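# Swap the container's old cap for the new one

## Task

Take the old cap off the container and drop it in the bin, then screw the new cap on until it is tight, and finish with the container upright on the bench. If the container is dropped at any point, the job is failed.

## Robot and tools

Robot: two arms, left_arm and right_arm, each a six-joint arm with a two-finger gripper whose fingers can fold. Each gripper's fingers point along its own +z, and the pads open and close along its y. The reported end_effector_position is the point between the pads when they are shut. Fingertips stick out about 33 mm past that point at gaps up to 40 mm, and only about 9 mm when fully open. A part held in the outer quarter of the pads gets exactly the squeeze you ask for. A part held deeper can be pulled toward the palm, held loosely or too hard, and may slip later. A fingertip pushed straight into a surface folds easily, so that contact can go unnoticed.

Frames: the scene frame has z up, x out over the table and left_arm on the +y side, with its origin at table height midway between the arms. Base poses: left_arm (+0.021, +0.413, 0) yawed by quat (1,0,0,-0.017); right_arm (+0.045, -0.488, 0) with quat (1,0,0,+0.030). Hand poses, velocities and targets are reported in each arm's own base frame. Fixed cameras and the table use the scene frame. All motion offsets use the current Hand target's own axes.

Row layout: a row is 18 numbers, each in [-1, 1]. The first 9 are left: dx, dy, dz, rx, ry, rz, gripper position, force_limit, speed. The next 9 are the same for right. Both halves are always given. The six pose numbers are an offset from that arm's Hand target as it stood when the action or move began, not an absolute pose. 1.0 equals 0.6 m of translation or 180 degrees of rotation. rx, ry, rz together form one rotation vector. Sending six zeros asks for the Hand target again. The gripper numbers are absolute settings. Position +1 is 140 mm open, the pads meet near -0.8, and -1 closes until blocked. force_limit runs from -1 (about 14 N) through 0 (40 N) to +1 (58 N) for a slow close on a part up to 40 mm wide. Faster closes grip harder. speed -1, 0 and +1 give about 30, 140 and 250 mm/s. Both start at +1. To leave a gripper unchanged, repeat its last three numbers, because 0 counts as a command.

execute_actions(actions, cameras): actions is a list of actions. Each action is a table of up to 15 rows, one row per 1/30 s step. A short table holds its last row. Each action lasts 0.5 s, and every row counts from the action's start pose. Images come back with an empty actions list, or when cameras names them (["all"], or names like cam_high, cam_low, cam_close, cam_left_wrist, cam_right_wrist).

move(target, speed, blend, stop_force, zero, blocking, cameras): straight-line path toward the target. target is one 18-number row, or a list of up to 15 rows, all offsets from the same starting Hand targets. speed is m/s, 0.002 to 3.6, default 0.25, and rotation is capped at twice that in rad/s. blend is in metres and rounds the corners of a list; 0 means stop at each target. stop_force is in N, 3 to 120, shared by both arms; it ends an arm's path when it meets that much push against its motion. Do not rely on it while the gripper is turning. Leave it out when pulling away from a contact. zero (default true) re-zeroes before the move. blocking=false returns early and cannot be combined with stop_force. A move is capped at 10 s and does not avoid obstacles. The result adds a move: line with an ending (done, off_target, moving, held, fault) and limits (paced = clipped, held = steps withheld).

wait(seconds 0-10), stop() to brake a running move, zoom_image(camera, region [x0,y0,x1,y1] pixels, at most 504 square), zero_wrist_force(arm), and finished_scene(scene 1 or 2), which ends the scene for good.

Results: Hand target is the last commanded pose after clipping, and the next offsets count from it. The gripper can rest short of it; if so, send the shortfall as an offset. object_status: 0 moving, 1 blocked while opening, 2 blocked while closing (the usual grip check), 3 at the requested position or pads met. position_measured is in counts: 3 open, 75 ≈ 100 mm, 139 ≈ 60 mm, 200 ≈ 20 mm, 230 pads touching. To grip harder, raise force_limit and nudge position (-1 to -0.98). To soften a grip, open and reclose slowly. Wrist force/torque are in the gripper's axes, zeroed at scene start. Wrist depth is a 7x7 grid of distances in mm, with '-' where there is no reading. Joint torques include the arm's own weight. Orientation commands are clipped to within 32 degrees of the current one each step.

Cautions: a firm contact even slightly past target can trigger a fault stop. About 150 N of force, or contact torque at a joint limit (wrist joints 25.4 N m), stops the arm for 10 s. Keep the arms from touching each other and never close a gripper on the other arm's fingers. Don't pass an arm close to its own base. Avoid slamming, dropping parts, releasing moving parts, or anything leaving the table. Twisting a stiff cap too hard strains the wrist. Over-heated motors lock the arm for 30-60 s. Loose objects may get nudged occasionally, and the robot keeps running while you think.

Each tool is called after "Call:" as name(argument=value, ...), one argument or row to a line, values as JSON.

## Session

Call:
execute_actions(
  actions=[],
)

Scene clock: 0.00 s.
left_arm: end_effector_position=(+0.1662, -0.5422, +0.3427) position_measured=3 object_status=3 end_effector_quat_wxyz=(+0.111, +0.806, -0.537, +0.222) | right_arm: end_effector_position=(+0.6203, +0.0763, +0.2316) position_measured=3 object_status=3 end_effector_quat_wxyz=(+0.597, -0.513, -0.487, -0.378)
Joint positions: left_arm=[-1.673 -1.766 1.777 -2.002 -1.286 2.705] | right_arm=[-0.511 -0.694 0.957 -0.267 -0.707 0.25]
Joint velocities: within noise
Joint torques (N m): no reading
Motor temperatures (°C): left_arm=[23 26 24 31 28 34] | right_arm=[26 27 26 30 29 32]
Wrist force (N): no reading
Wrist torque (N m): no reading
Wrist force, peak (N): no reading
Wrist depth (mm): cam_left_wrist=[564 548 537 530 331 278 485 / 549 533 520 511 502 310 480 / 531 522 516 500 493 481 472 / 525 126 498 489 480 140 461 / - 109 486 479 467 461 100 / - 486 477 469 463 451 95 / - 478 467 459 453 442 435] | cam_right_wrist=[505 954 965 - - - - / 2577 5046 939 - - 1361 - / 2604 2604 1026 1604 1205 914 745 / 2577 113 1077 907 730 130 522 / - 105 717 610 530 150 97 / - 547 523 462 412 377 97 / - 456 414 364 338 313 282]
Hand target: left_arm +0.1662, -0.5422, +0.3427; +0.111, +0.806, -0.537, +0.222 | right_arm +0.6203, +0.0763, +0.2316; +0.597, -0.513, -0.487, -0.378
Tool commands: left_gripper/position=+1.0 left_gripper/force_limit=+1.0 left_gripper/speed=+1.0 right_gripper/position=+1.0 right_gripper/force_limit=+1.0 right_gripper/speed=+1.0

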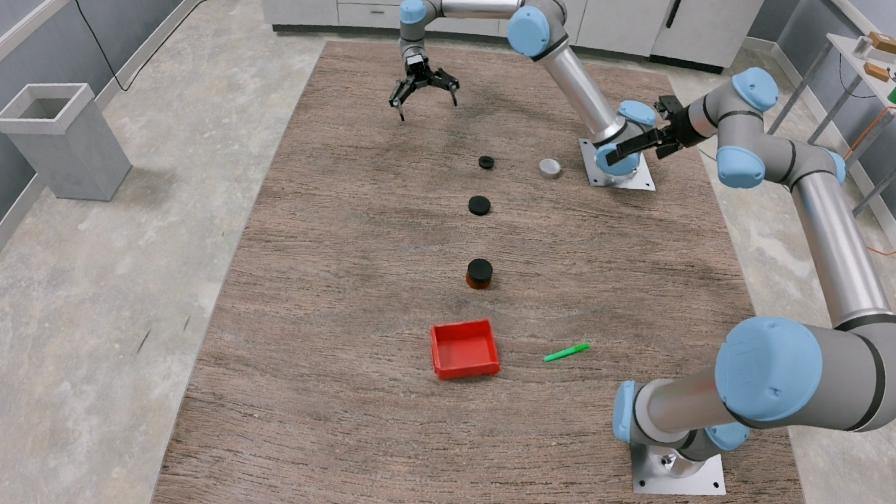

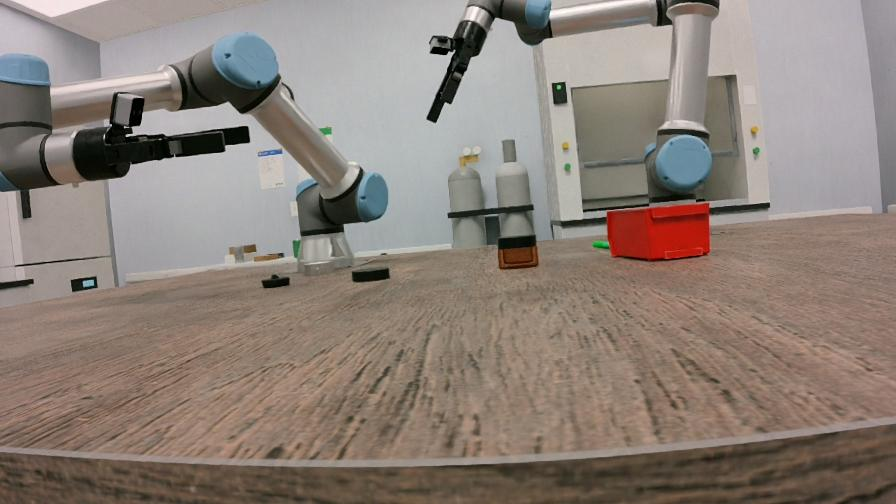

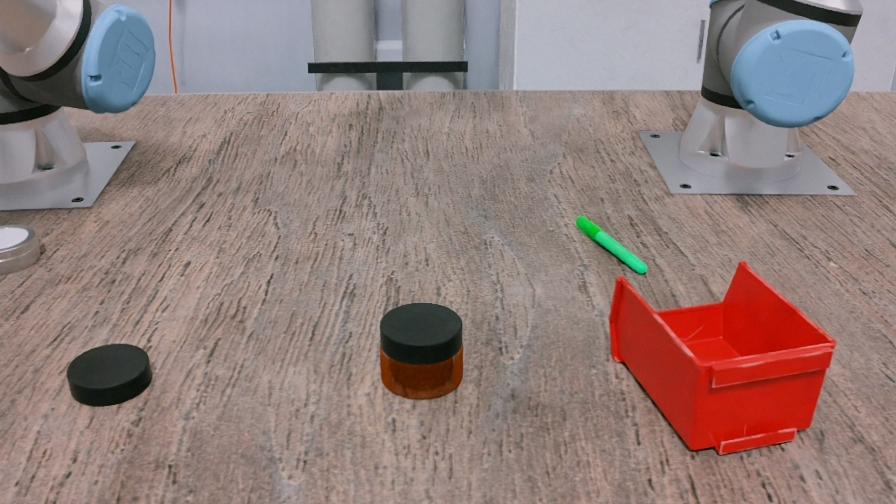

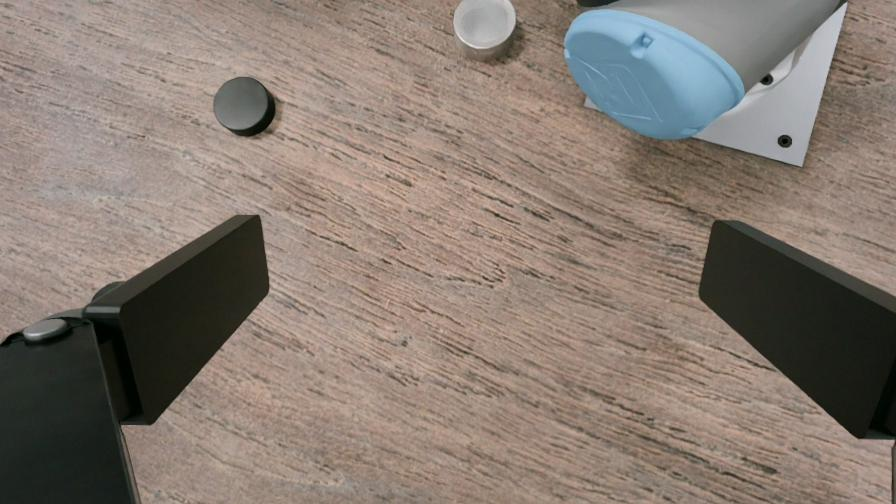

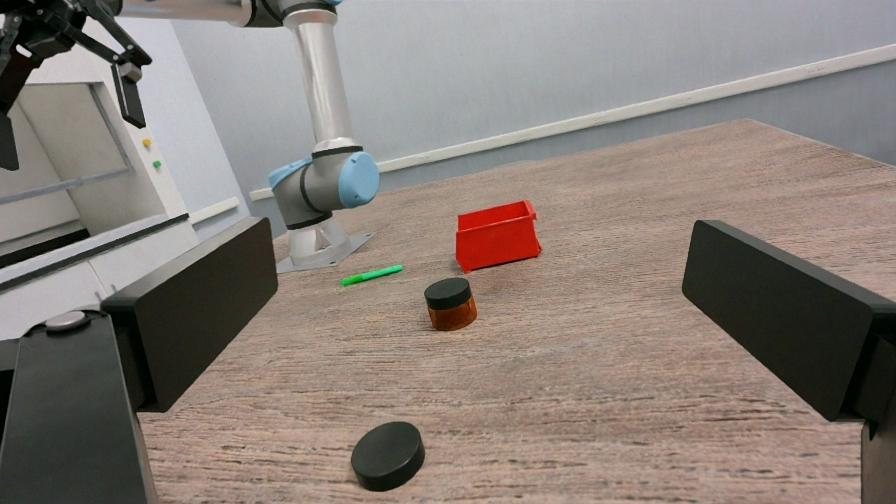

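Call:
zoom_image(
  camera="cam_high",
  region=[420, 140, 600, 300],
)

Call:
zoom_image(
  camera="cam_close",
  region=[0, 200, 250, 420],
)

Call:
zoom_image(
  camera="cam_low",
  region=[240, 220, 560, 300],
)

Call:
zoom_image(
  camera="cam_close",
  region=[350, 270, 500, 410],
)

Scaled by 2.800 from the camera's 896x504 image, which has a finer 1280x720 frame.

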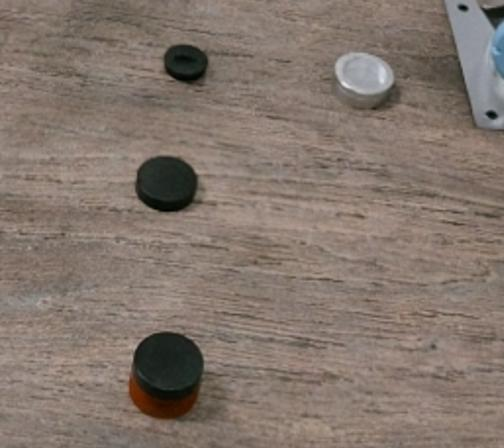

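Scaled by 2.016 from the camera's 896x504 image, which has a finer 1280x720 frame.

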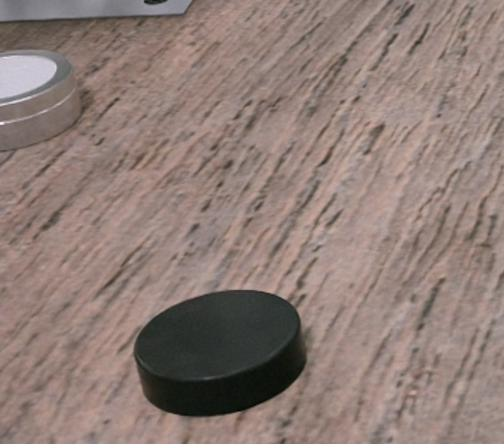

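Scaled by 1.575 from the camera's 896x504 image, which has a finer 1280x720 frame.

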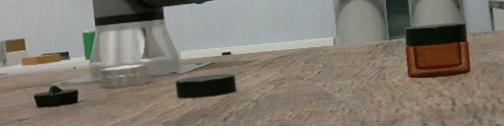

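Scaled by 3.360 from the camera's 896x504 image, which has a finer 1280x720 frame.

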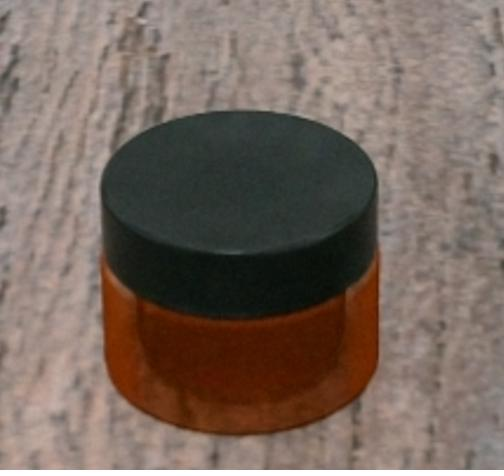

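Call:
move(
  target=[-0.1355,-0.6038,0.1430,-0.0197,-0.1584,0,1,1,1,0,0,0,0,0,-0.0786,1,1,1],
  speed=0.5,
  cameras=["cam_left_wrist","cam_right_wrist"],
)

Scene clock: 159.73 s.
left_arm: end_effector_position=(+0.4918, -0.3672, +0.2504) position_measured=3 object_status=3 end_effector_quat_wxyz=(+0.000, +0.832, -0.554, +0.000) | right_arm: end_effector_position=(+0.6202, +0.0763, +0.2317) position_measured=3 object_status=3 end_effector_quat_wxyz=(+0.546, -0.449, -0.547, -0.448)
Joint positions: left_arm=[-0.861 -1.316 1.347 -1.603 -1.57 3.456] | right_arm=[-0.511 -0.694 0.957 -0.267 -0.707 0.003]
Joint torques (N m): left_arm=[9.23 -25.96 -31.91 -1.98 -1.64 1.05] | right_arm=[0.52 -44.92 -28.59 3.48 -0.21 -0.05]
Wrist force (N): left_arm=[-1.1 0.4 -0.7] | right_arm=[-0.1 -0.3 0.3]
Wrist torque (N m): left_arm=[0.10 0.18 -0.06] | right_arm=[-0.05 0.01 -0.07]
Wrist force, peak (N): left_arm=[0.2 3.5 -0.9] | right_arm=[0.0 -0.3 0.3]
Wrist depth (mm): cam_left_wrist=[352 353 349 347 346 344 344 / 371 366 365 359 362 361 361 / 392 388 387 385 382 379 379 / 408 126 407 409 407 140 398 / - 109 391 421 431 419 100 / - 457 438 452 453 457 95 / - 496 496 493 487 483 477] | cam_right_wrist=[2352 - 907 506 2691 - - / 2497 - 977 - 2784 2918 - / 2182 3411 1081 1637 1384 1504 - / 868 132 865 841 853 131 844 / - 105 584 588 591 151 97 / - 426 472 445 443 446 92 / - 358 342 357 358 359 78]
Hand target: left_arm +0.4919, -0.3671, +0.2504; +0.000, +0.832, -0.554, +0.000 | right_arm +0.6203, +0.0763, +0.2316; +0.546, -0.449, -0.547, -0.448
Off the commanded pose: left_arm 0.000 m, 0 deg | right_arm 0.000 m, 0 deg.
move: done
Images, in order (width x height): cam_left_wrist 896x504, cam_right_wrist 896x504.

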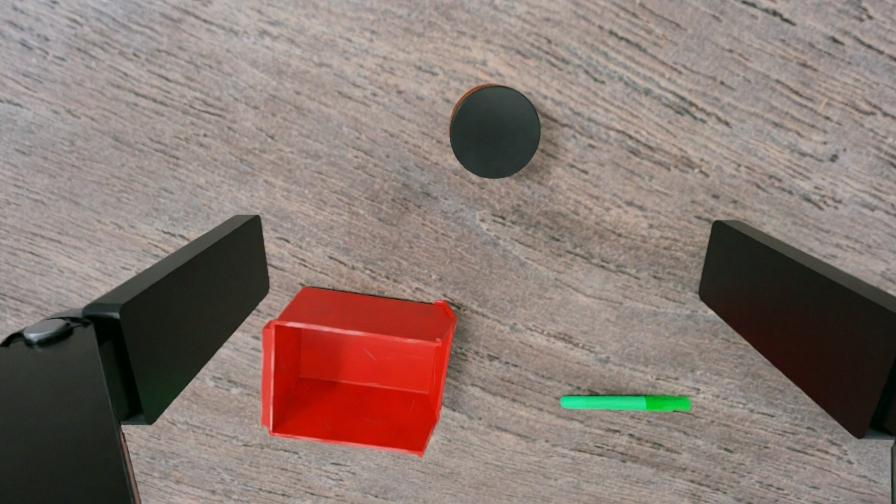

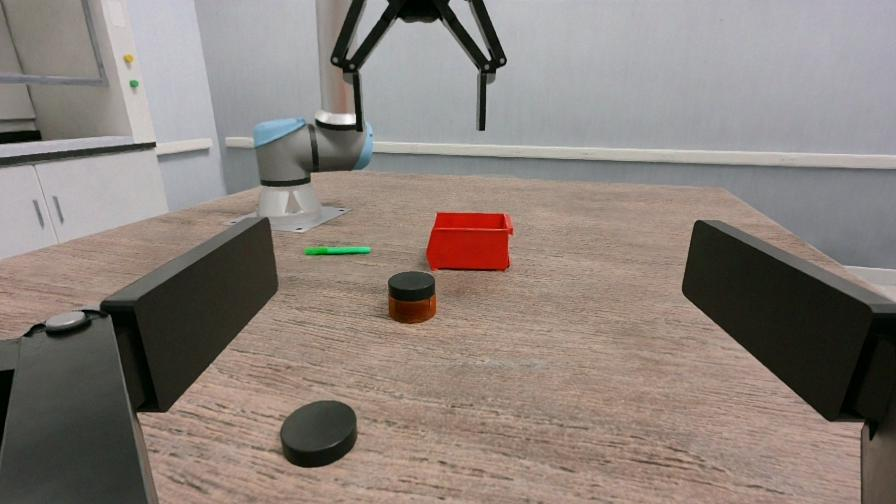

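Call:
move(
  target=[0.0317,0.0542,0.1667,0,0,0,0.3,1,1,0,-0.1378,0.364,0,0,0,0.3,1,1],
  speed=0.4,
  cameras=["cam_left_wrist","cam_right_wrist"],
)

Scene clock: 194.53 s.
left_arm: end_effector_position=(+0.4692, -0.3972, +0.1502) position_measured=91 object_status=3 end_effector_quat_wxyz=(+0.000, +0.832, -0.554, +0.000) | right_arm: end_effector_position=(+0.4967, +0.2744, +0.2313) position_measured=91 object_status=3 end_effector_quat_wxyz=(+0.546, -0.449, -0.547, -0.448)
Joint positions: left_arm=[-0.921 -1.276 1.555 -1.849 -1.57 3.395] | right_arm=[-0.296 -1.065 1.608 -0.547 -0.492 0.004]
Joint torques (N m): left_arm=[10.03 -49.55 -38.85 -3.19 0.97 1.37] | right_arm=[-1.86 -43.19 -14.56 2.6 -1.35 -1.05]
Wrist force (N): left_arm=[-1.1 0.8 -0.7] | right_arm=[-0.2 -0.7 0.2]
Wrist torque (N m): left_arm=[0.16 0.15 -0.07] | right_arm=[-0.13 0.06 -0.08]
Wrist force, peak (N): left_arm=[-1.7 -0.3 -2.4] | right_arm=[0.0 -1.9 3.7]
Wrist depth (mm): cam_left_wrist=[260 258 257 256 254 254 253 / 271 273 269 268 267 267 267 / 289 286 286 234 281 282 281 / 305 299 145 300 295 290 295 / - 86 126 317 317 103 89 / - 71 334 337 336 - - / - - - 360 359 - -] | cam_right_wrist=[2182 - 750 256 - - 2816 / 2243 3845 786 293 - - - / 2035 3670 816 1223 325 3028 - / 1849 935 140 865 360 853 865 / 678 86 141 550 537 103 86 / - - 443 426 449 - - / - - 358 359 358 - -]
Hand target: left_arm +0.4693, -0.3972, +0.1504; +0.000, +0.832, -0.554, +0.000 | right_arm +0.4967, +0.2745, +0.2313; +0.546, -0.449, -0.547, -0.448
Off the commanded pose: left_arm 0.000 m, 0 deg | right_arm 0.000 m, 0 deg.
move: done
Images, in order (width x height): cam_left_wrist 896x504, cam_right_wrist 896x504.

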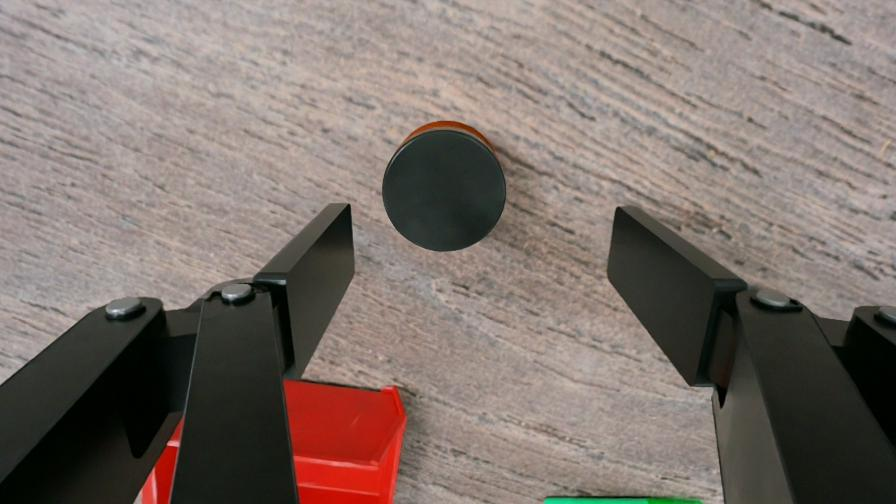

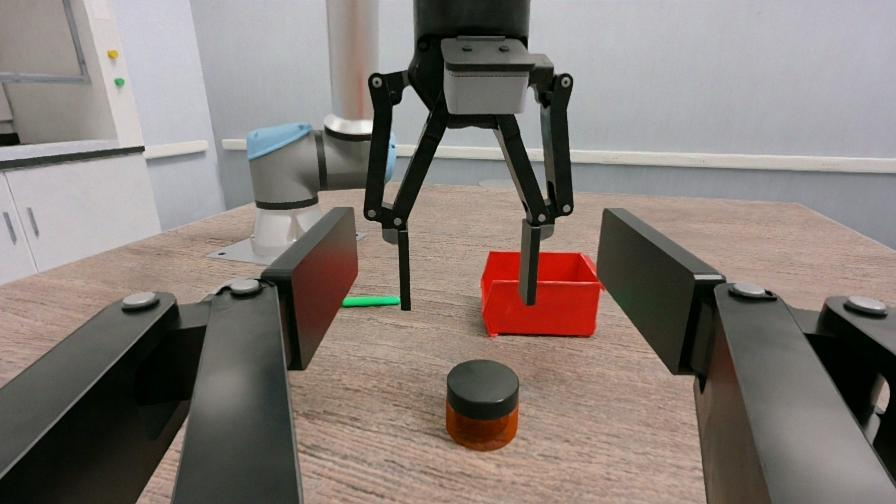

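Call:
move(
  target=[
    [-0.0017,-0.003,0.142,0,0,0,0.3,1,-1,0,0,0,0,0,0,0.3,1,1],
    [-0.0017,-0.003,0.142,0,0,0,-1,1,-1,0,0,0,0,0,0,0.3,1,1],
  ],
  speed=0.2,
  cameras=["cam_left_wrist","cam_right_wrist"],
)

Scene clock: 211.90 s.
left_arm: end_effector_position=(+0.4706, -0.3956, +0.0652) position_measured=139 object_status=0 end_effector_quat_wxyz=(+0.000, +0.832, -0.554, +0.000) | right_arm: end_effector_position=(+0.4967, +0.2745, +0.2313) position_measured=91 object_status=3 end_effector_quat_wxyz=(+0.546, -0.449, -0.547, -0.448)
Joint positions: left_arm=[-0.918 -1.202 1.686 -2.056 -1.57 3.399] | right_arm=[-0.296 -1.065 1.609 -0.547 -0.492 0.004]
Joint torques (N m): left_arm=[-8.31 -40.03 -32.58 -4.47 -0.93 -1.25] | right_arm=[14.06 -44.22 -11.93 -0.07 2.68 -0.82]
Wrist force (N): left_arm=[-8.5 1.8 -18.0] | right_arm=[-0.2 -0.5 0.2]
Wrist torque (N m): left_arm=[0.05 0.08 -0.08] | right_arm=[-0.10 0.07 -0.09]
Wrist force, peak (N): left_arm=[-8.5 1.8 -18.0] | right_arm=[-0.2 -0.9 0.2]
Wrist depth (mm): cam_left_wrist=[182 181 179 178 178 177 177 / 190 190 190 188 187 186 186 / 201 199 199 150 196 197 195 / 213 212 138 156 155 208 206 / 223 88 88 222 161 90 92 / - 68 71 237 235 - 72 / - - - 253 251 - -] | cam_right_wrist=[2264 - 704 264 - - 2472 / 2264 3907 781 277 - - - / 1892 - 818 290 1217 1199 3615 / 1922 935 140 336 332 868 850 / 669 86 140 389 519 103 86 / - - 442 404 438 - - / - - 357 360 357 - -]
Hand target: left_arm +0.4706, -0.3956, +0.0652; +0.000, +0.832, -0.554, +0.000 | right_arm +0.4967, +0.2745, +0.2313; +0.546, -0.449, -0.547, -0.448
Off the commanded pose: left_arm 0.000 m, 0 deg | right_arm 0.000 m, 0 deg.
move: done
Images, in order (width x height): cam_left_wrist 896x504, cam_right_wrist 896x504.

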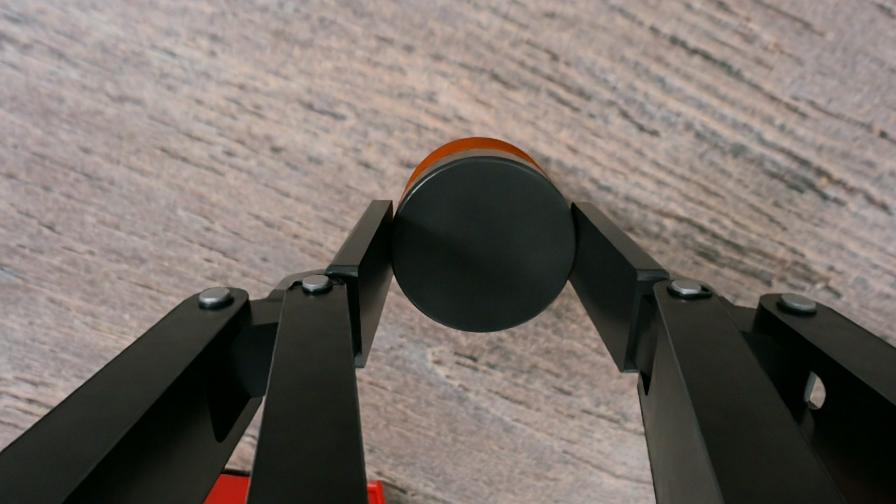

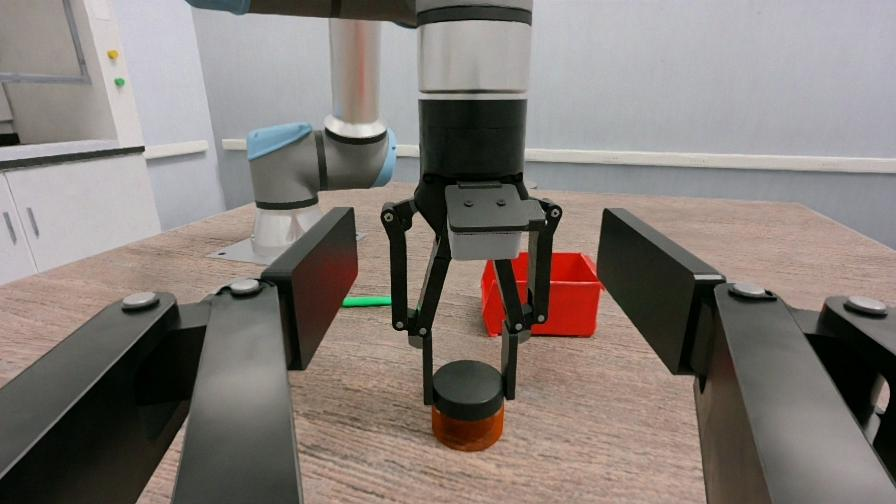

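Call:
move(
  target=[0,0,-0.36,0,0,0,-1,1,-1,0,0,0,0,0,0,0.3,1,1],
  speed=0.2,
  cameras=["cam_right_wrist","cam_close"],
)

Scene clock: 231.00 s.
left_arm: end_effector_position=(+0.4705, -0.3957, +0.2810) position_measured=139 object_status=2 end_effector_quat_wxyz=(+0.000, +0.832, -0.554, +0.000) | right_arm: end_effector_position=(+0.4967, +0.2745, +0.2313) position_measured=91 object_status=3 end_effector_quat_wxyz=(+0.546, -0.449, -0.547, -0.448)
Joint positions: left_arm=[-0.918 -1.313 1.265 -1.523 -1.57 3.398] | right_arm=[-0.296 -1.065 1.609 -0.547 -0.492 0.004]
Joint torques (N m): left_arm=[-1.88 -41.44 -27.89 -1.99 -1 -0.26] | right_arm=[12.92 -43.13 -12.53 -0.18 2.53 -0.97]
Wrist force (N): left_arm=[-1.3 0.6 0.7] | right_arm=[-0.1 -0.7 0.1]
Wrist torque (N m): left_arm=[0.14 0.20 -0.11] | right_arm=[-0.13 0.04 -0.09]
Wrist force, peak (N): left_arm=[-8.6 1.9 -18.2] | right_arm=[-0.2 -0.9 0.2]
Wrist depth (mm): cam_left_wrist=[381 379 377 376 373 371 369 / 402 397 396 393 394 389 390 / 419 419 415 150 407 412 409 / 449 445 128 156 156 433 434 / 469 88 88 166 135 89 92 / - 68 67 494 492 - 72 / - - - 528 526 - -] | cam_right_wrist=[2125 2918 736 - 296 - - / 2352 - 781 287 - - - / 2070 3562 824 1368 1459 2752 2752 / 1808 950 166 859 627 868 856 / 673 86 141 546 537 102 86 / - - 445 445 443 - - / - - 360 357 357 - -]
Hand target: left_arm +0.4705, -0.3956, +0.2812; +0.000, +0.832, -0.554, +0.000 | right_arm +0.4967, +0.2745, +0.2313; +0.546, -0.449, -0.547, -0.448
Off the commanded pose: left_arm 0.000 m, 0 deg | right_arm 0.000 m, 0 deg.
move: done
Images, in order (width x height): cam_close 896x504, cam_right_wrist 896x504.

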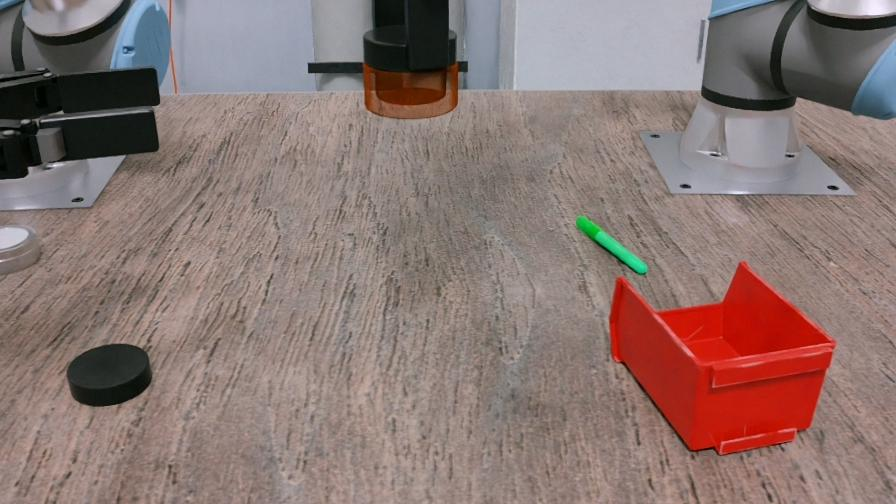

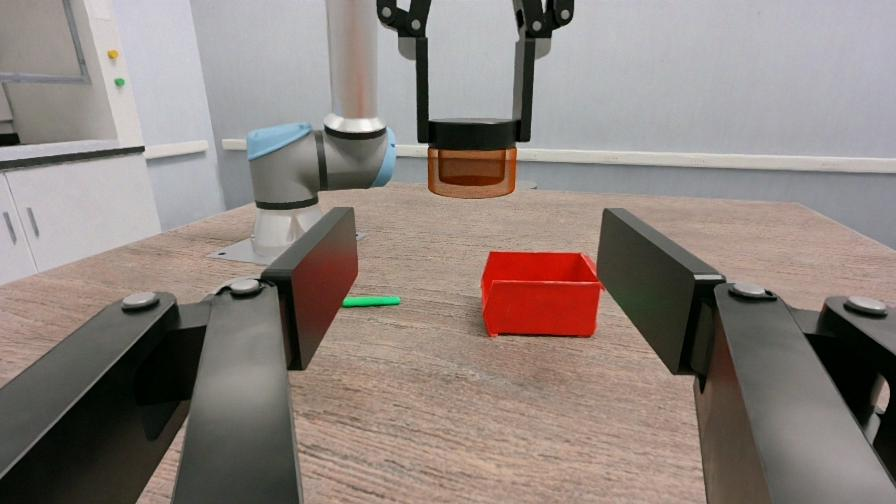

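Call:
zoom_image(
  camera="cam_right_wrist",
  region=[380, 60, 580, 240],
)

Scaled by 2.520 from the camera's 896x504 image, which has a finer 1280x720 frame.

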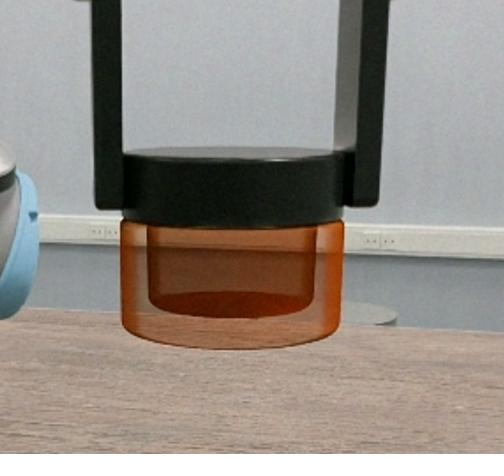

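Call:
move(
  target=[0,0,0,0,0,0,-1,1,-1,0,0.0075,0.1833,0,0,0,0.3,1,1],
  speed=0.2,
  cameras=["cam_right_wrist","cam_left_wrist"],
)

Call:
zoom_image(
  camera="cam_right_wrist",
  region=[330, 80, 630, 330],
)

Scene clock: 258.87 s.
left_arm: end_effector_position=(+0.4705, -0.3956, +0.2812) position_measured=139 object_status=2 end_effector_quat_wxyz=(+0.000, +0.832, -0.554, +0.000) | right_arm: end_effector_position=(+0.4797, +0.3832, +0.2311) position_measured=91 object_status=3 end_effector_quat_wxyz=(+0.546, -0.449, -0.547, -0.448)
Joint positions: left_arm=[-0.918 -1.313 1.265 -1.523 -1.57 3.399] | right_arm=[-0.103 -1.091 1.65 -0.565 -0.299 0.006]
Joint torques (N m): left_arm=[8.97 -49.26 -40.85 -1.55 -1.02 0.94] | right_arm=[0.6 -31.61 -23.55 2.6 -0.46 -0.29]
Wrist force (N): left_arm=[-1.0 0.6 1.0] | right_arm=[-0.1 -0.5 0.1]
Wrist torque (N m): left_arm=[0.13 0.14 -0.12] | right_arm=[-0.07 0.04 -0.08]
Wrist force, peak (N): left_arm=[-1.2 0.6 1.1] | right_arm=[-0.2 -0.7 -2.8]
Wrist depth (mm): cam_left_wrist=[382 380 377 374 372 370 370 / 397 400 397 394 392 392 388 / 423 421 419 149 411 413 413 / 441 445 128 156 156 434 436 / 466 88 88 413 136 89 92 / - 68 67 494 491 - 72 / - - - 531 525 - -] | cam_right_wrist=[1938 2329 621 - 191 - - / 2088 2954 696 182 204 - - / 2070 698 727 1205 2883 2990 - / 1907 853 167 865 784 856 847 / 671 86 122 582 424 103 86 / - - 444 438 431 - - / - - 358 355 356 - -]
Hand target: left_arm +0.4705, -0.3956, +0.2812; +0.000, +0.832, -0.554, +0.000 | right_arm +0.4797, +0.3832, +0.2311; +0.546, -0.449, -0.547, -0.448
Off the commanded pose: left_arm 0.000 m, 0 deg | right_arm 0.000 m, 0 deg.
move: done
Images, in order (width x height): cam_left_wrist 896x504, cam_right_wrist 896x504.

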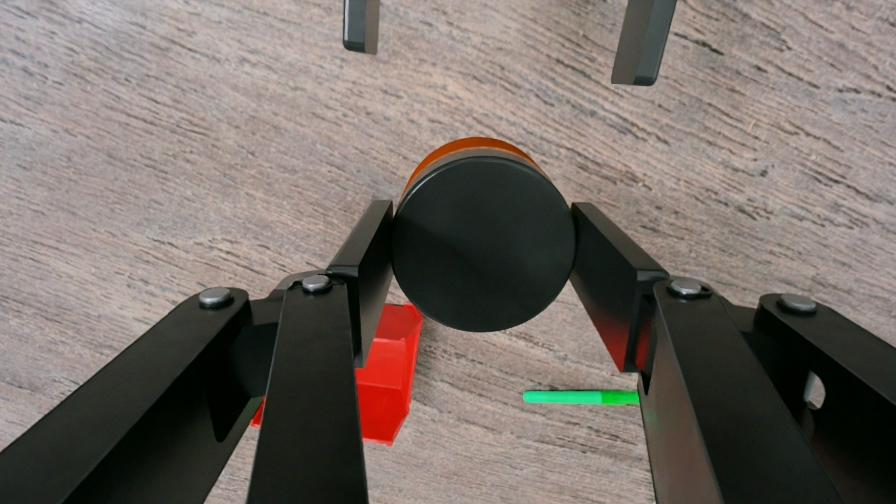

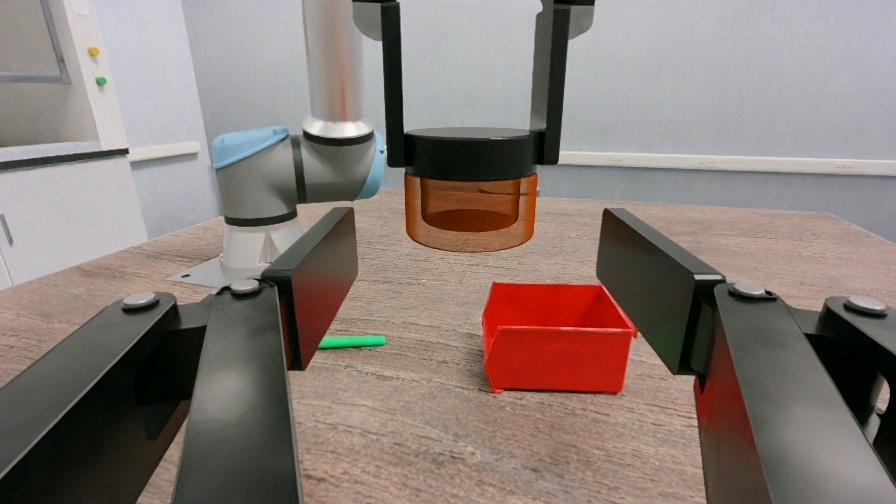

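Scaled by 1.680 from the camera's 896x504 image, which has a finer 1280x720 frame.

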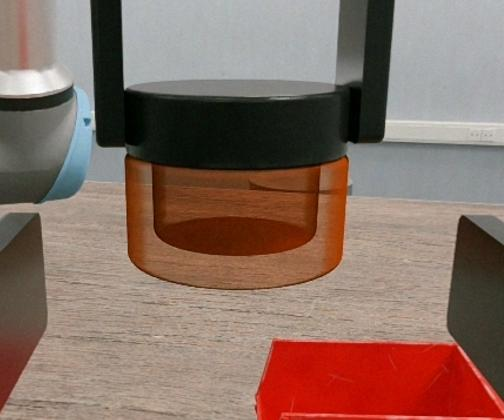

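Call:
move(
  target=[
    [0,0,0,0,0,0,-1,1,-1,0,0,0.0967,0,0,0,0.3,1,-1],
    [0,0,0,0,0,0,-1,1,-1,0,0,0.0967,0,0,0,-1,1,-1],
  ],
  speed=0.15,
  cameras=["cam_right_wrist","cam_left_wrist","cam_close"],
)

Scene clock: 273.00 s.
left_arm: end_effector_position=(+0.4705, -0.3956, +0.2812) position_measured=139 object_status=2 end_effector_quat_wxyz=(+0.000, +0.832, -0.554, +0.000) | right_arm: end_effector_position=(+0.4684, +0.4401, +0.2310) position_measured=138 object_status=0 end_effector_quat_wxyz=(+0.546, -0.449, -0.547, -0.448)
Joint positions: left_arm=[-0.918 -1.313 1.265 -1.523 -1.57 3.399] | right_arm=[0.003 -1.091 1.651 -0.569 -0.193 0.01]
Joint torques (N m): left_arm=[-7.98 -47.42 -39.68 -3.19 -5.38 0.92] | right_arm=[-13.65 -42.04 -25.46 1.32 3.1 -0.57]
Wrist force (N): left_arm=[-8.0 -11.9 0.1] | right_arm=[-1.2 -12.8 -8.2]
Wrist torque (N m): left_arm=[0.44 -0.05 0.01] | right_arm=[0.27 0.11 -0.47]
Wrist force, peak (N): left_arm=[-8.2 -12.1 0.0] | right_arm=[-1.2 -12.9 -8.2]
Wrist depth (mm): cam_left_wrist=[381 375 374 371 172 365 372 / 400 398 397 392 384 391 393 / 423 420 417 151 403 412 411 / 448 442 128 156 155 433 433 / 469 88 88 165 135 90 92 / - 68 67 498 489 - 72 / - - - 530 527 - -] | cam_right_wrist=[2002 3971 127 - 144 - - / 2125 - 649 3318 148 - 2990 / 2070 651 649 129 145 2447 - / 1892 723 128 847 146 868 847 / 634 76 92 581 126 90 584 / - - 67 442 375 - 72 / - 62 - 357 358 - -]
Hand target: left_arm +0.4705, -0.3956, +0.2812; +0.000, +0.832, -0.554, +0.000 | right_arm +0.4684, +0.4401, +0.2310; +0.546, -0.449, -0.547, -0.448
Off the commanded pose: left_arm 0.000 m, 0 deg | right_arm 0.000 m, 0 deg.
move: done
Images, in order (width x height): cam_close 896x504, cam_left_wrist 896x504, cam_right_wrist 896x504.

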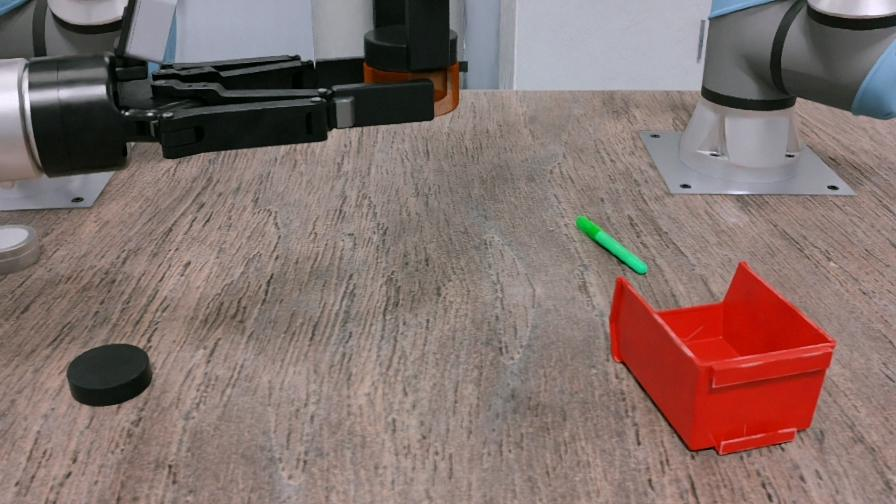

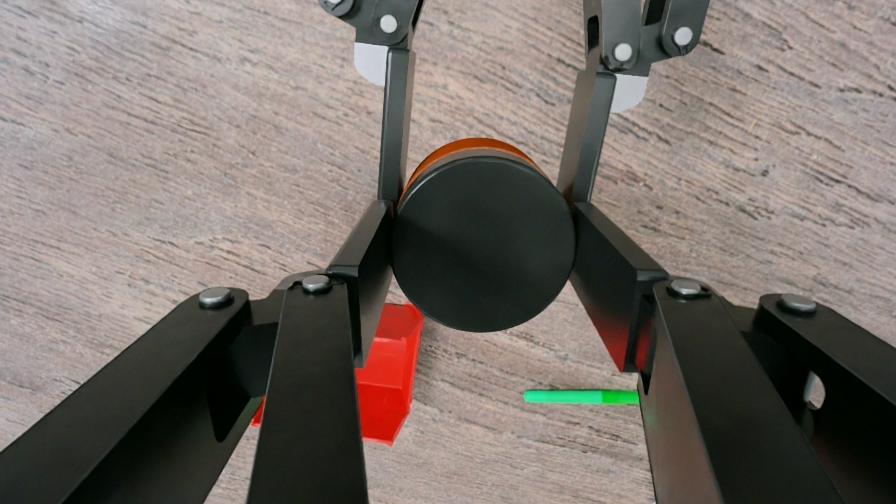

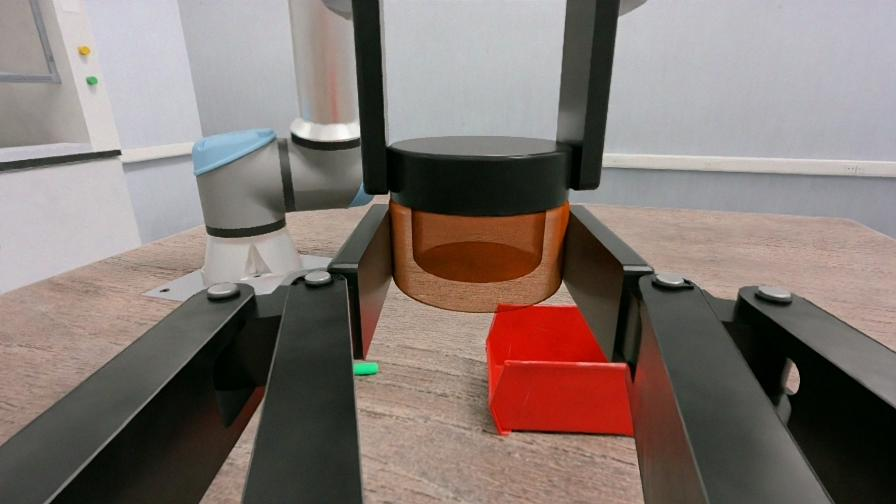

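Call:
move(
  target=[0,0,0,0,0,-0.1667,-1,1,-1,0,0,0,0,0,0,-1,1,-1],
  speed=0.25,
  cameras=["cam_right_wrist","cam_left_wrist"],
)

Scene clock: 284.83 s.
left_arm: end_effector_position=(+0.4705, -0.3956, +0.2812) position_measured=139 object_status=2 end_effector_quat_wxyz=(+0.000, +0.947, -0.320, +0.000) | right_arm: end_effector_position=(+0.4684, +0.4401, +0.2310) position_measured=138 object_status=2 end_effector_quat_wxyz=(+0.546, -0.449, -0.547, -0.448)
Joint positions: left_arm=[-0.918 -1.313 1.265 -1.523 -1.57 2.875] | right_arm=[0.003 -1.091 1.651 -0.569 -0.193 0.01]
Joint torques (N m): left_arm=[-20.25 -33.27 -27.5 -2.03 -4.67 -1.28] | right_arm=[-13.97 -31.47 -27.59 1.14 6.55 1.36]
Wrist force (N): left_arm=[2.1 -17.4 -2.2] | right_arm=[-4.0 -17.2 -8.4]
Wrist torque (N m): left_arm=[0.68 0.12 -0.15] | right_arm=[0.16 0.22 -0.48]
Wrist force, peak (N): left_arm=[2.7 -17.8 -2.8] | right_arm=[-4.0 -18.1 -7.9]
Wrist depth (mm): cam_left_wrist=[381 379 376 369 372 162 158 / 404 398 398 395 395 164 387 / 425 418 417 149 190 413 409 / 445 - 114 156 156 433 433 / 472 88 88 477 135 89 92 / - 68 71 492 491 - 72 / - - - 528 527 - -] | cam_right_wrist=[2125 - 129 - 153 - - / 2163 4037 618 119 164 - - / 1969 641 660 126 135 2264 - / 1892 717 128 862 146 865 871 / 626 76 92 582 126 90 582 / - - 67 444 372 - 72 / - 62 - 358 360 - -]
Hand target: left_arm +0.4705, -0.3956, +0.2812; +0.000, +0.947, -0.320, +0.000 | right_arm +0.4684, +0.4401, +0.2310; +0.546, -0.449, -0.547, -0.448
Off the commanded pose: left_arm 0.000 m, 0 deg | right_arm 0.000 m, 0 deg.
move: done
Images, in order (width x height): cam_left_wrist 896x504, cam_right_wrist 896x504.

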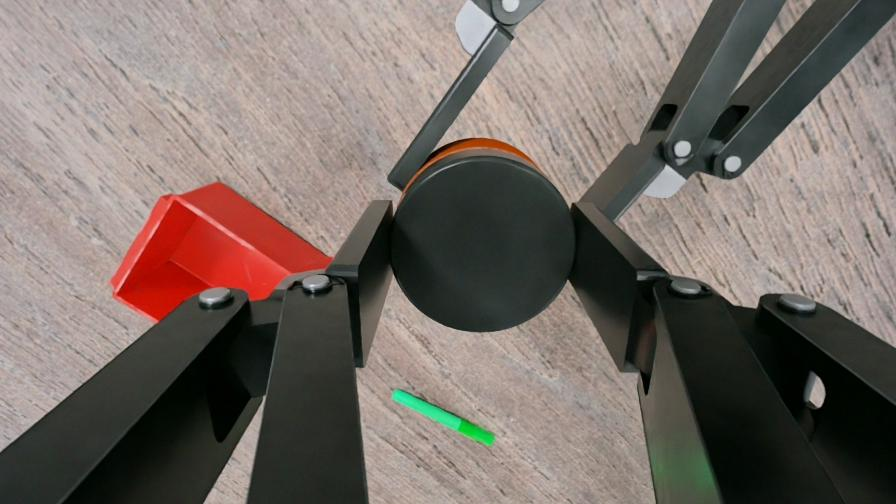

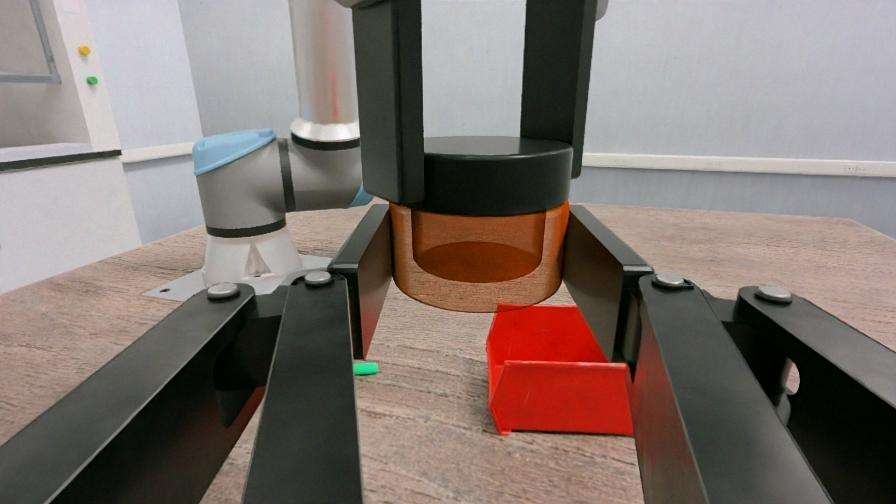

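Call:
move(
  target=[0,0,0,0,0,0,-1,1,-1,0,-0.002,-0.0012,0,0,0,-1,1,-1],
  speed=0.1,
)

Scene clock: 299.00 s.
left_arm: end_effector_position=(+0.4704, -0.3957, +0.2812) position_measured=139 object_status=2 end_effector_quat_wxyz=(+0.000, +0.947, -0.320, +0.000) | right_arm: end_effector_position=(+0.4674, +0.4392, +0.2310) position_measured=138 object_status=2 end_effector_quat_wxyz=(+0.546, -0.449, -0.547, -0.448)
Joint positions: left_arm=[-0.918 -1.313 1.265 -1.523 -1.57 2.875] | right_arm=[0.001 -1.094 1.655 -0.57 -0.194 0.009]
Joint torques (N m): left_arm=[-4.51 -47.72 -12.98 -3.4 0.56 -1.37] | right_arm=[-11.96 -42.35 -16.66 -1.65 -2.17 -0.93]
Wrist force (N): left_arm=[0.7 0.0 -1.4] | right_arm=[-2.0 -2.6 1.2]
Wrist torque (N m): left_arm=[0.25 0.21 -0.10] | right_arm=[-0.06 -0.02 -0.10]
Wrist force, peak (N): left_arm=[1.8 -18.3 -2.3] | right_arm=[-4.3 -17.9 -9.1]
Wrist depth (mm): cam_left_wrist=[385 378 379 369 374 162 159 / 402 399 394 391 395 165 387 / 421 417 418 149 191 409 409 / 450 400 114 156 155 433 430 / 466 88 88 474 135 89 92 / - 68 71 495 492 - 72 / - - - 531 529 - -] | cam_right_wrist=[1892 - 128 - 155 2691 - / 2106 - 604 122 164 3187 2752 / 2018 610 651 127 156 2752 2472 / 2035 723 128 865 146 856 847 / 623 76 92 588 126 90 584 / - - 67 444 376 - 72 / - 62 - 357 357 - -]
Hand target: left_arm +0.4705, -0.3956, +0.2812; +0.000, +0.947, -0.320, +0.000 | right_arm +0.4674, +0.4392, +0.2310; +0.546, -0.449, -0.547, -0.448
Off the commanded pose: left_arm 0.000 m, 0 deg | right_arm 0.000 m, 0 deg.
move: done

Call:
move(
  target=[0,0,-0.0017,0,0,-0.8333,-1,1,-1,0,0,0,0,0,0,-1,1,-1],
  speed=0.5,
  cameras=["cam_right_wrist","cam_left_wrist"],
)

Scene clock: 307.30 s.
left_arm: end_effector_position=(+0.4705, -0.3957, +0.2822) position_measured=139 object_status=2 end_effector_quat_wxyz=(+0.000, +0.554, +0.832, +0.000) | right_arm: end_effector_position=(+0.4674, +0.4392, +0.2310) position_measured=138 object_status=2 end_effector_quat_wxyz=(+0.546, -0.449, -0.547, -0.448)
Joint positions: left_arm=[-0.918 -1.313 1.262 -1.52 -1.57 0.257] | right_arm=[0.001 -1.094 1.655 -0.57 -0.194 0.009]
Joint torques (N m): left_arm=[-9.09 -35.27 -12.04 -6.92 -0.43 -1.43] | right_arm=[11.62 -45.24 -27.58 1.24 0.38 0.91]
Wrist force (N): left_arm=[19.3 -0.7 -19.5] | right_arm=[-24.3 3.2 -19.5]
Wrist torque (N m): left_arm=[0.40 0.52 -0.07] | right_arm=[-0.08 0.83 -0.15]
Wrist force, peak (N): left_arm=[20.9 -0.6 -22.7] | right_arm=[-28.2 3.4 -21.1]
Wrist depth (mm): cam_left_wrist=[381 383 380 380 375 375 372 / 402 399 397 393 395 396 394 / 422 422 417 149 411 413 411 / 442 443 128 156 153 436 433 / 465 88 88 206 161 89 92 / - 68 71 487 207 - 72 / - - - 229 218 - -] | cam_right_wrist=[2018 - 129 2850 134 - 2329 / 2070 - 651 - 145 - - / 2018 649 662 130 148 2577 - / 1821 723 128 853 146 859 835 / 627 76 92 589 126 90 582 / - - 67 443 - - 72 / - 62 - 356 356 - -]
Hand target: left_arm +0.4705, -0.3956, +0.2822; +0.000, +0.554, +0.832, +0.000 | right_arm +0.4674, +0.4392, +0.2310; +0.546, -0.449, -0.547, -0.448
Off the commanded pose: left_arm 0.000 m, 0 deg | right_arm 0.000 m, 0 deg.
move: done
Images, in order (width x height): cam_left_wrist 896x504, cam_right_wrist 896x504.

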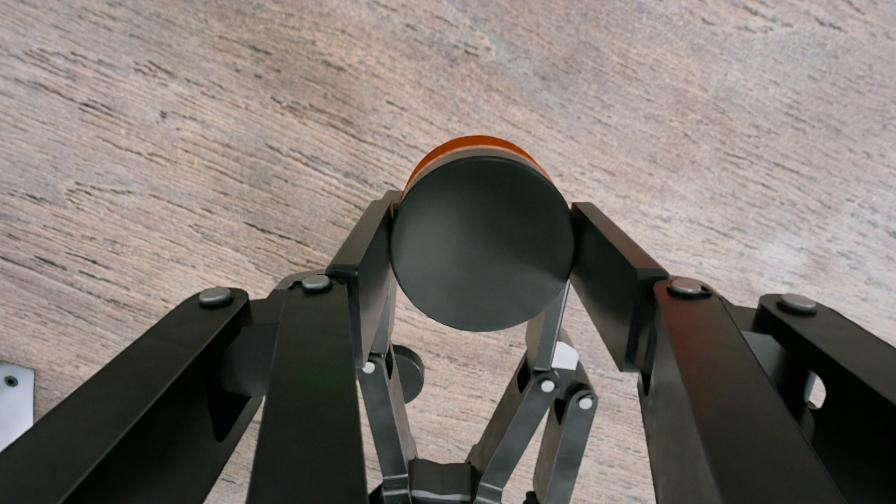

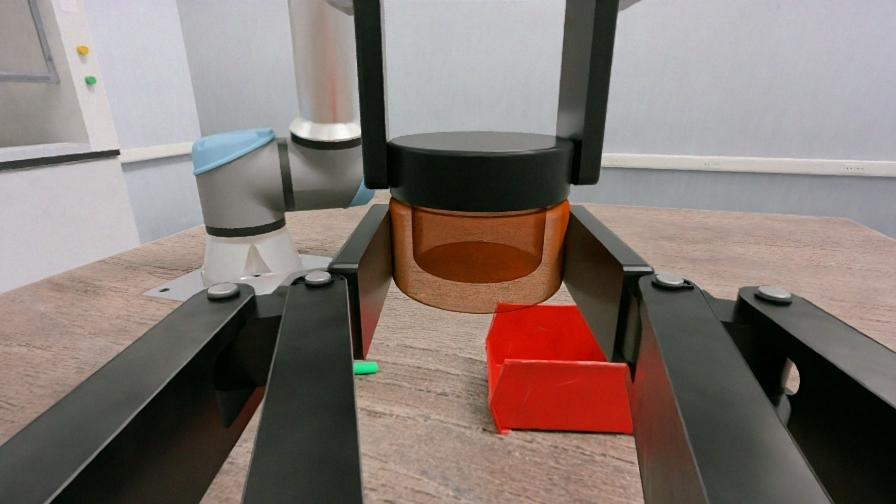

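Call:
move(
  target=[0.0025,-0.0007,-0.0013,0,0,0,-1,1,-1,0,0,0,0,0,0,-1,1,-1],
  speed=0.1,
)

Scene clock: 321.63 s.
left_arm: end_effector_position=(+0.4695, -0.3944, +0.2829) position_measured=139 object_status=2 end_effector_quat_wxyz=(+0.000, +0.554, +0.832, +0.000) | right_arm: end_effector_position=(+0.4673, +0.4392, +0.2311) position_measured=138 object_status=2 end_effector_quat_wxyz=(+0.546, -0.449, -0.547, -0.448)
Joint positions: left_arm=[-0.918 -1.316 1.265 -1.52 -1.57 0.257] | right_arm=[0.001 -1.094 1.655 -0.57 -0.194 0.009]
Joint torques (N m): left_arm=[-1.71 -47.71 -14.39 -0.59 -0.69 -1.86] | right_arm=[12.8 -36.4 -27.34 1.24 -1.86 1.29]
Wrist force (N): left_arm=[-3.5 0.6 -0.8] | right_arm=[-1.9 -0.1 2.6]
Wrist torque (N m): left_arm=[0.13 0.12 -0.10] | right_arm=[0.09 0.08 -0.04]
Wrist force, peak (N): left_arm=[19.2 -0.6 -19.2] | right_arm=[-24.3 3.4 -19.6]
Wrist depth (mm): cam_left_wrist=[379 380 379 375 376 377 372 / 400 397 398 398 395 394 392 / 419 417 421 150 413 413 415 / 443 447 128 156 156 433 432 / 466 88 88 204 161 90 92 / - 68 71 491 208 - 72 / - - - 230 218 - -] | cam_right_wrist=[2106 - 130 - 136 - - / 2070 - 634 - 147 - - / 1706 3146 658 128 136 2398 - / 2018 721 128 859 146 862 868 / 616 76 92 582 126 90 585 / - - 67 443 377 - 72 / - 62 - 358 358 - -]
Hand target: left_arm +0.4695, -0.3944, +0.2830; +0.000, +0.554, +0.832, +0.000 | right_arm +0.4674, +0.4392, +0.2310; +0.546, -0.449, -0.547, -0.448
Off the commanded pose: left_arm 0.000 m, 0 deg | right_arm 0.000 m, 0 deg.
move: done


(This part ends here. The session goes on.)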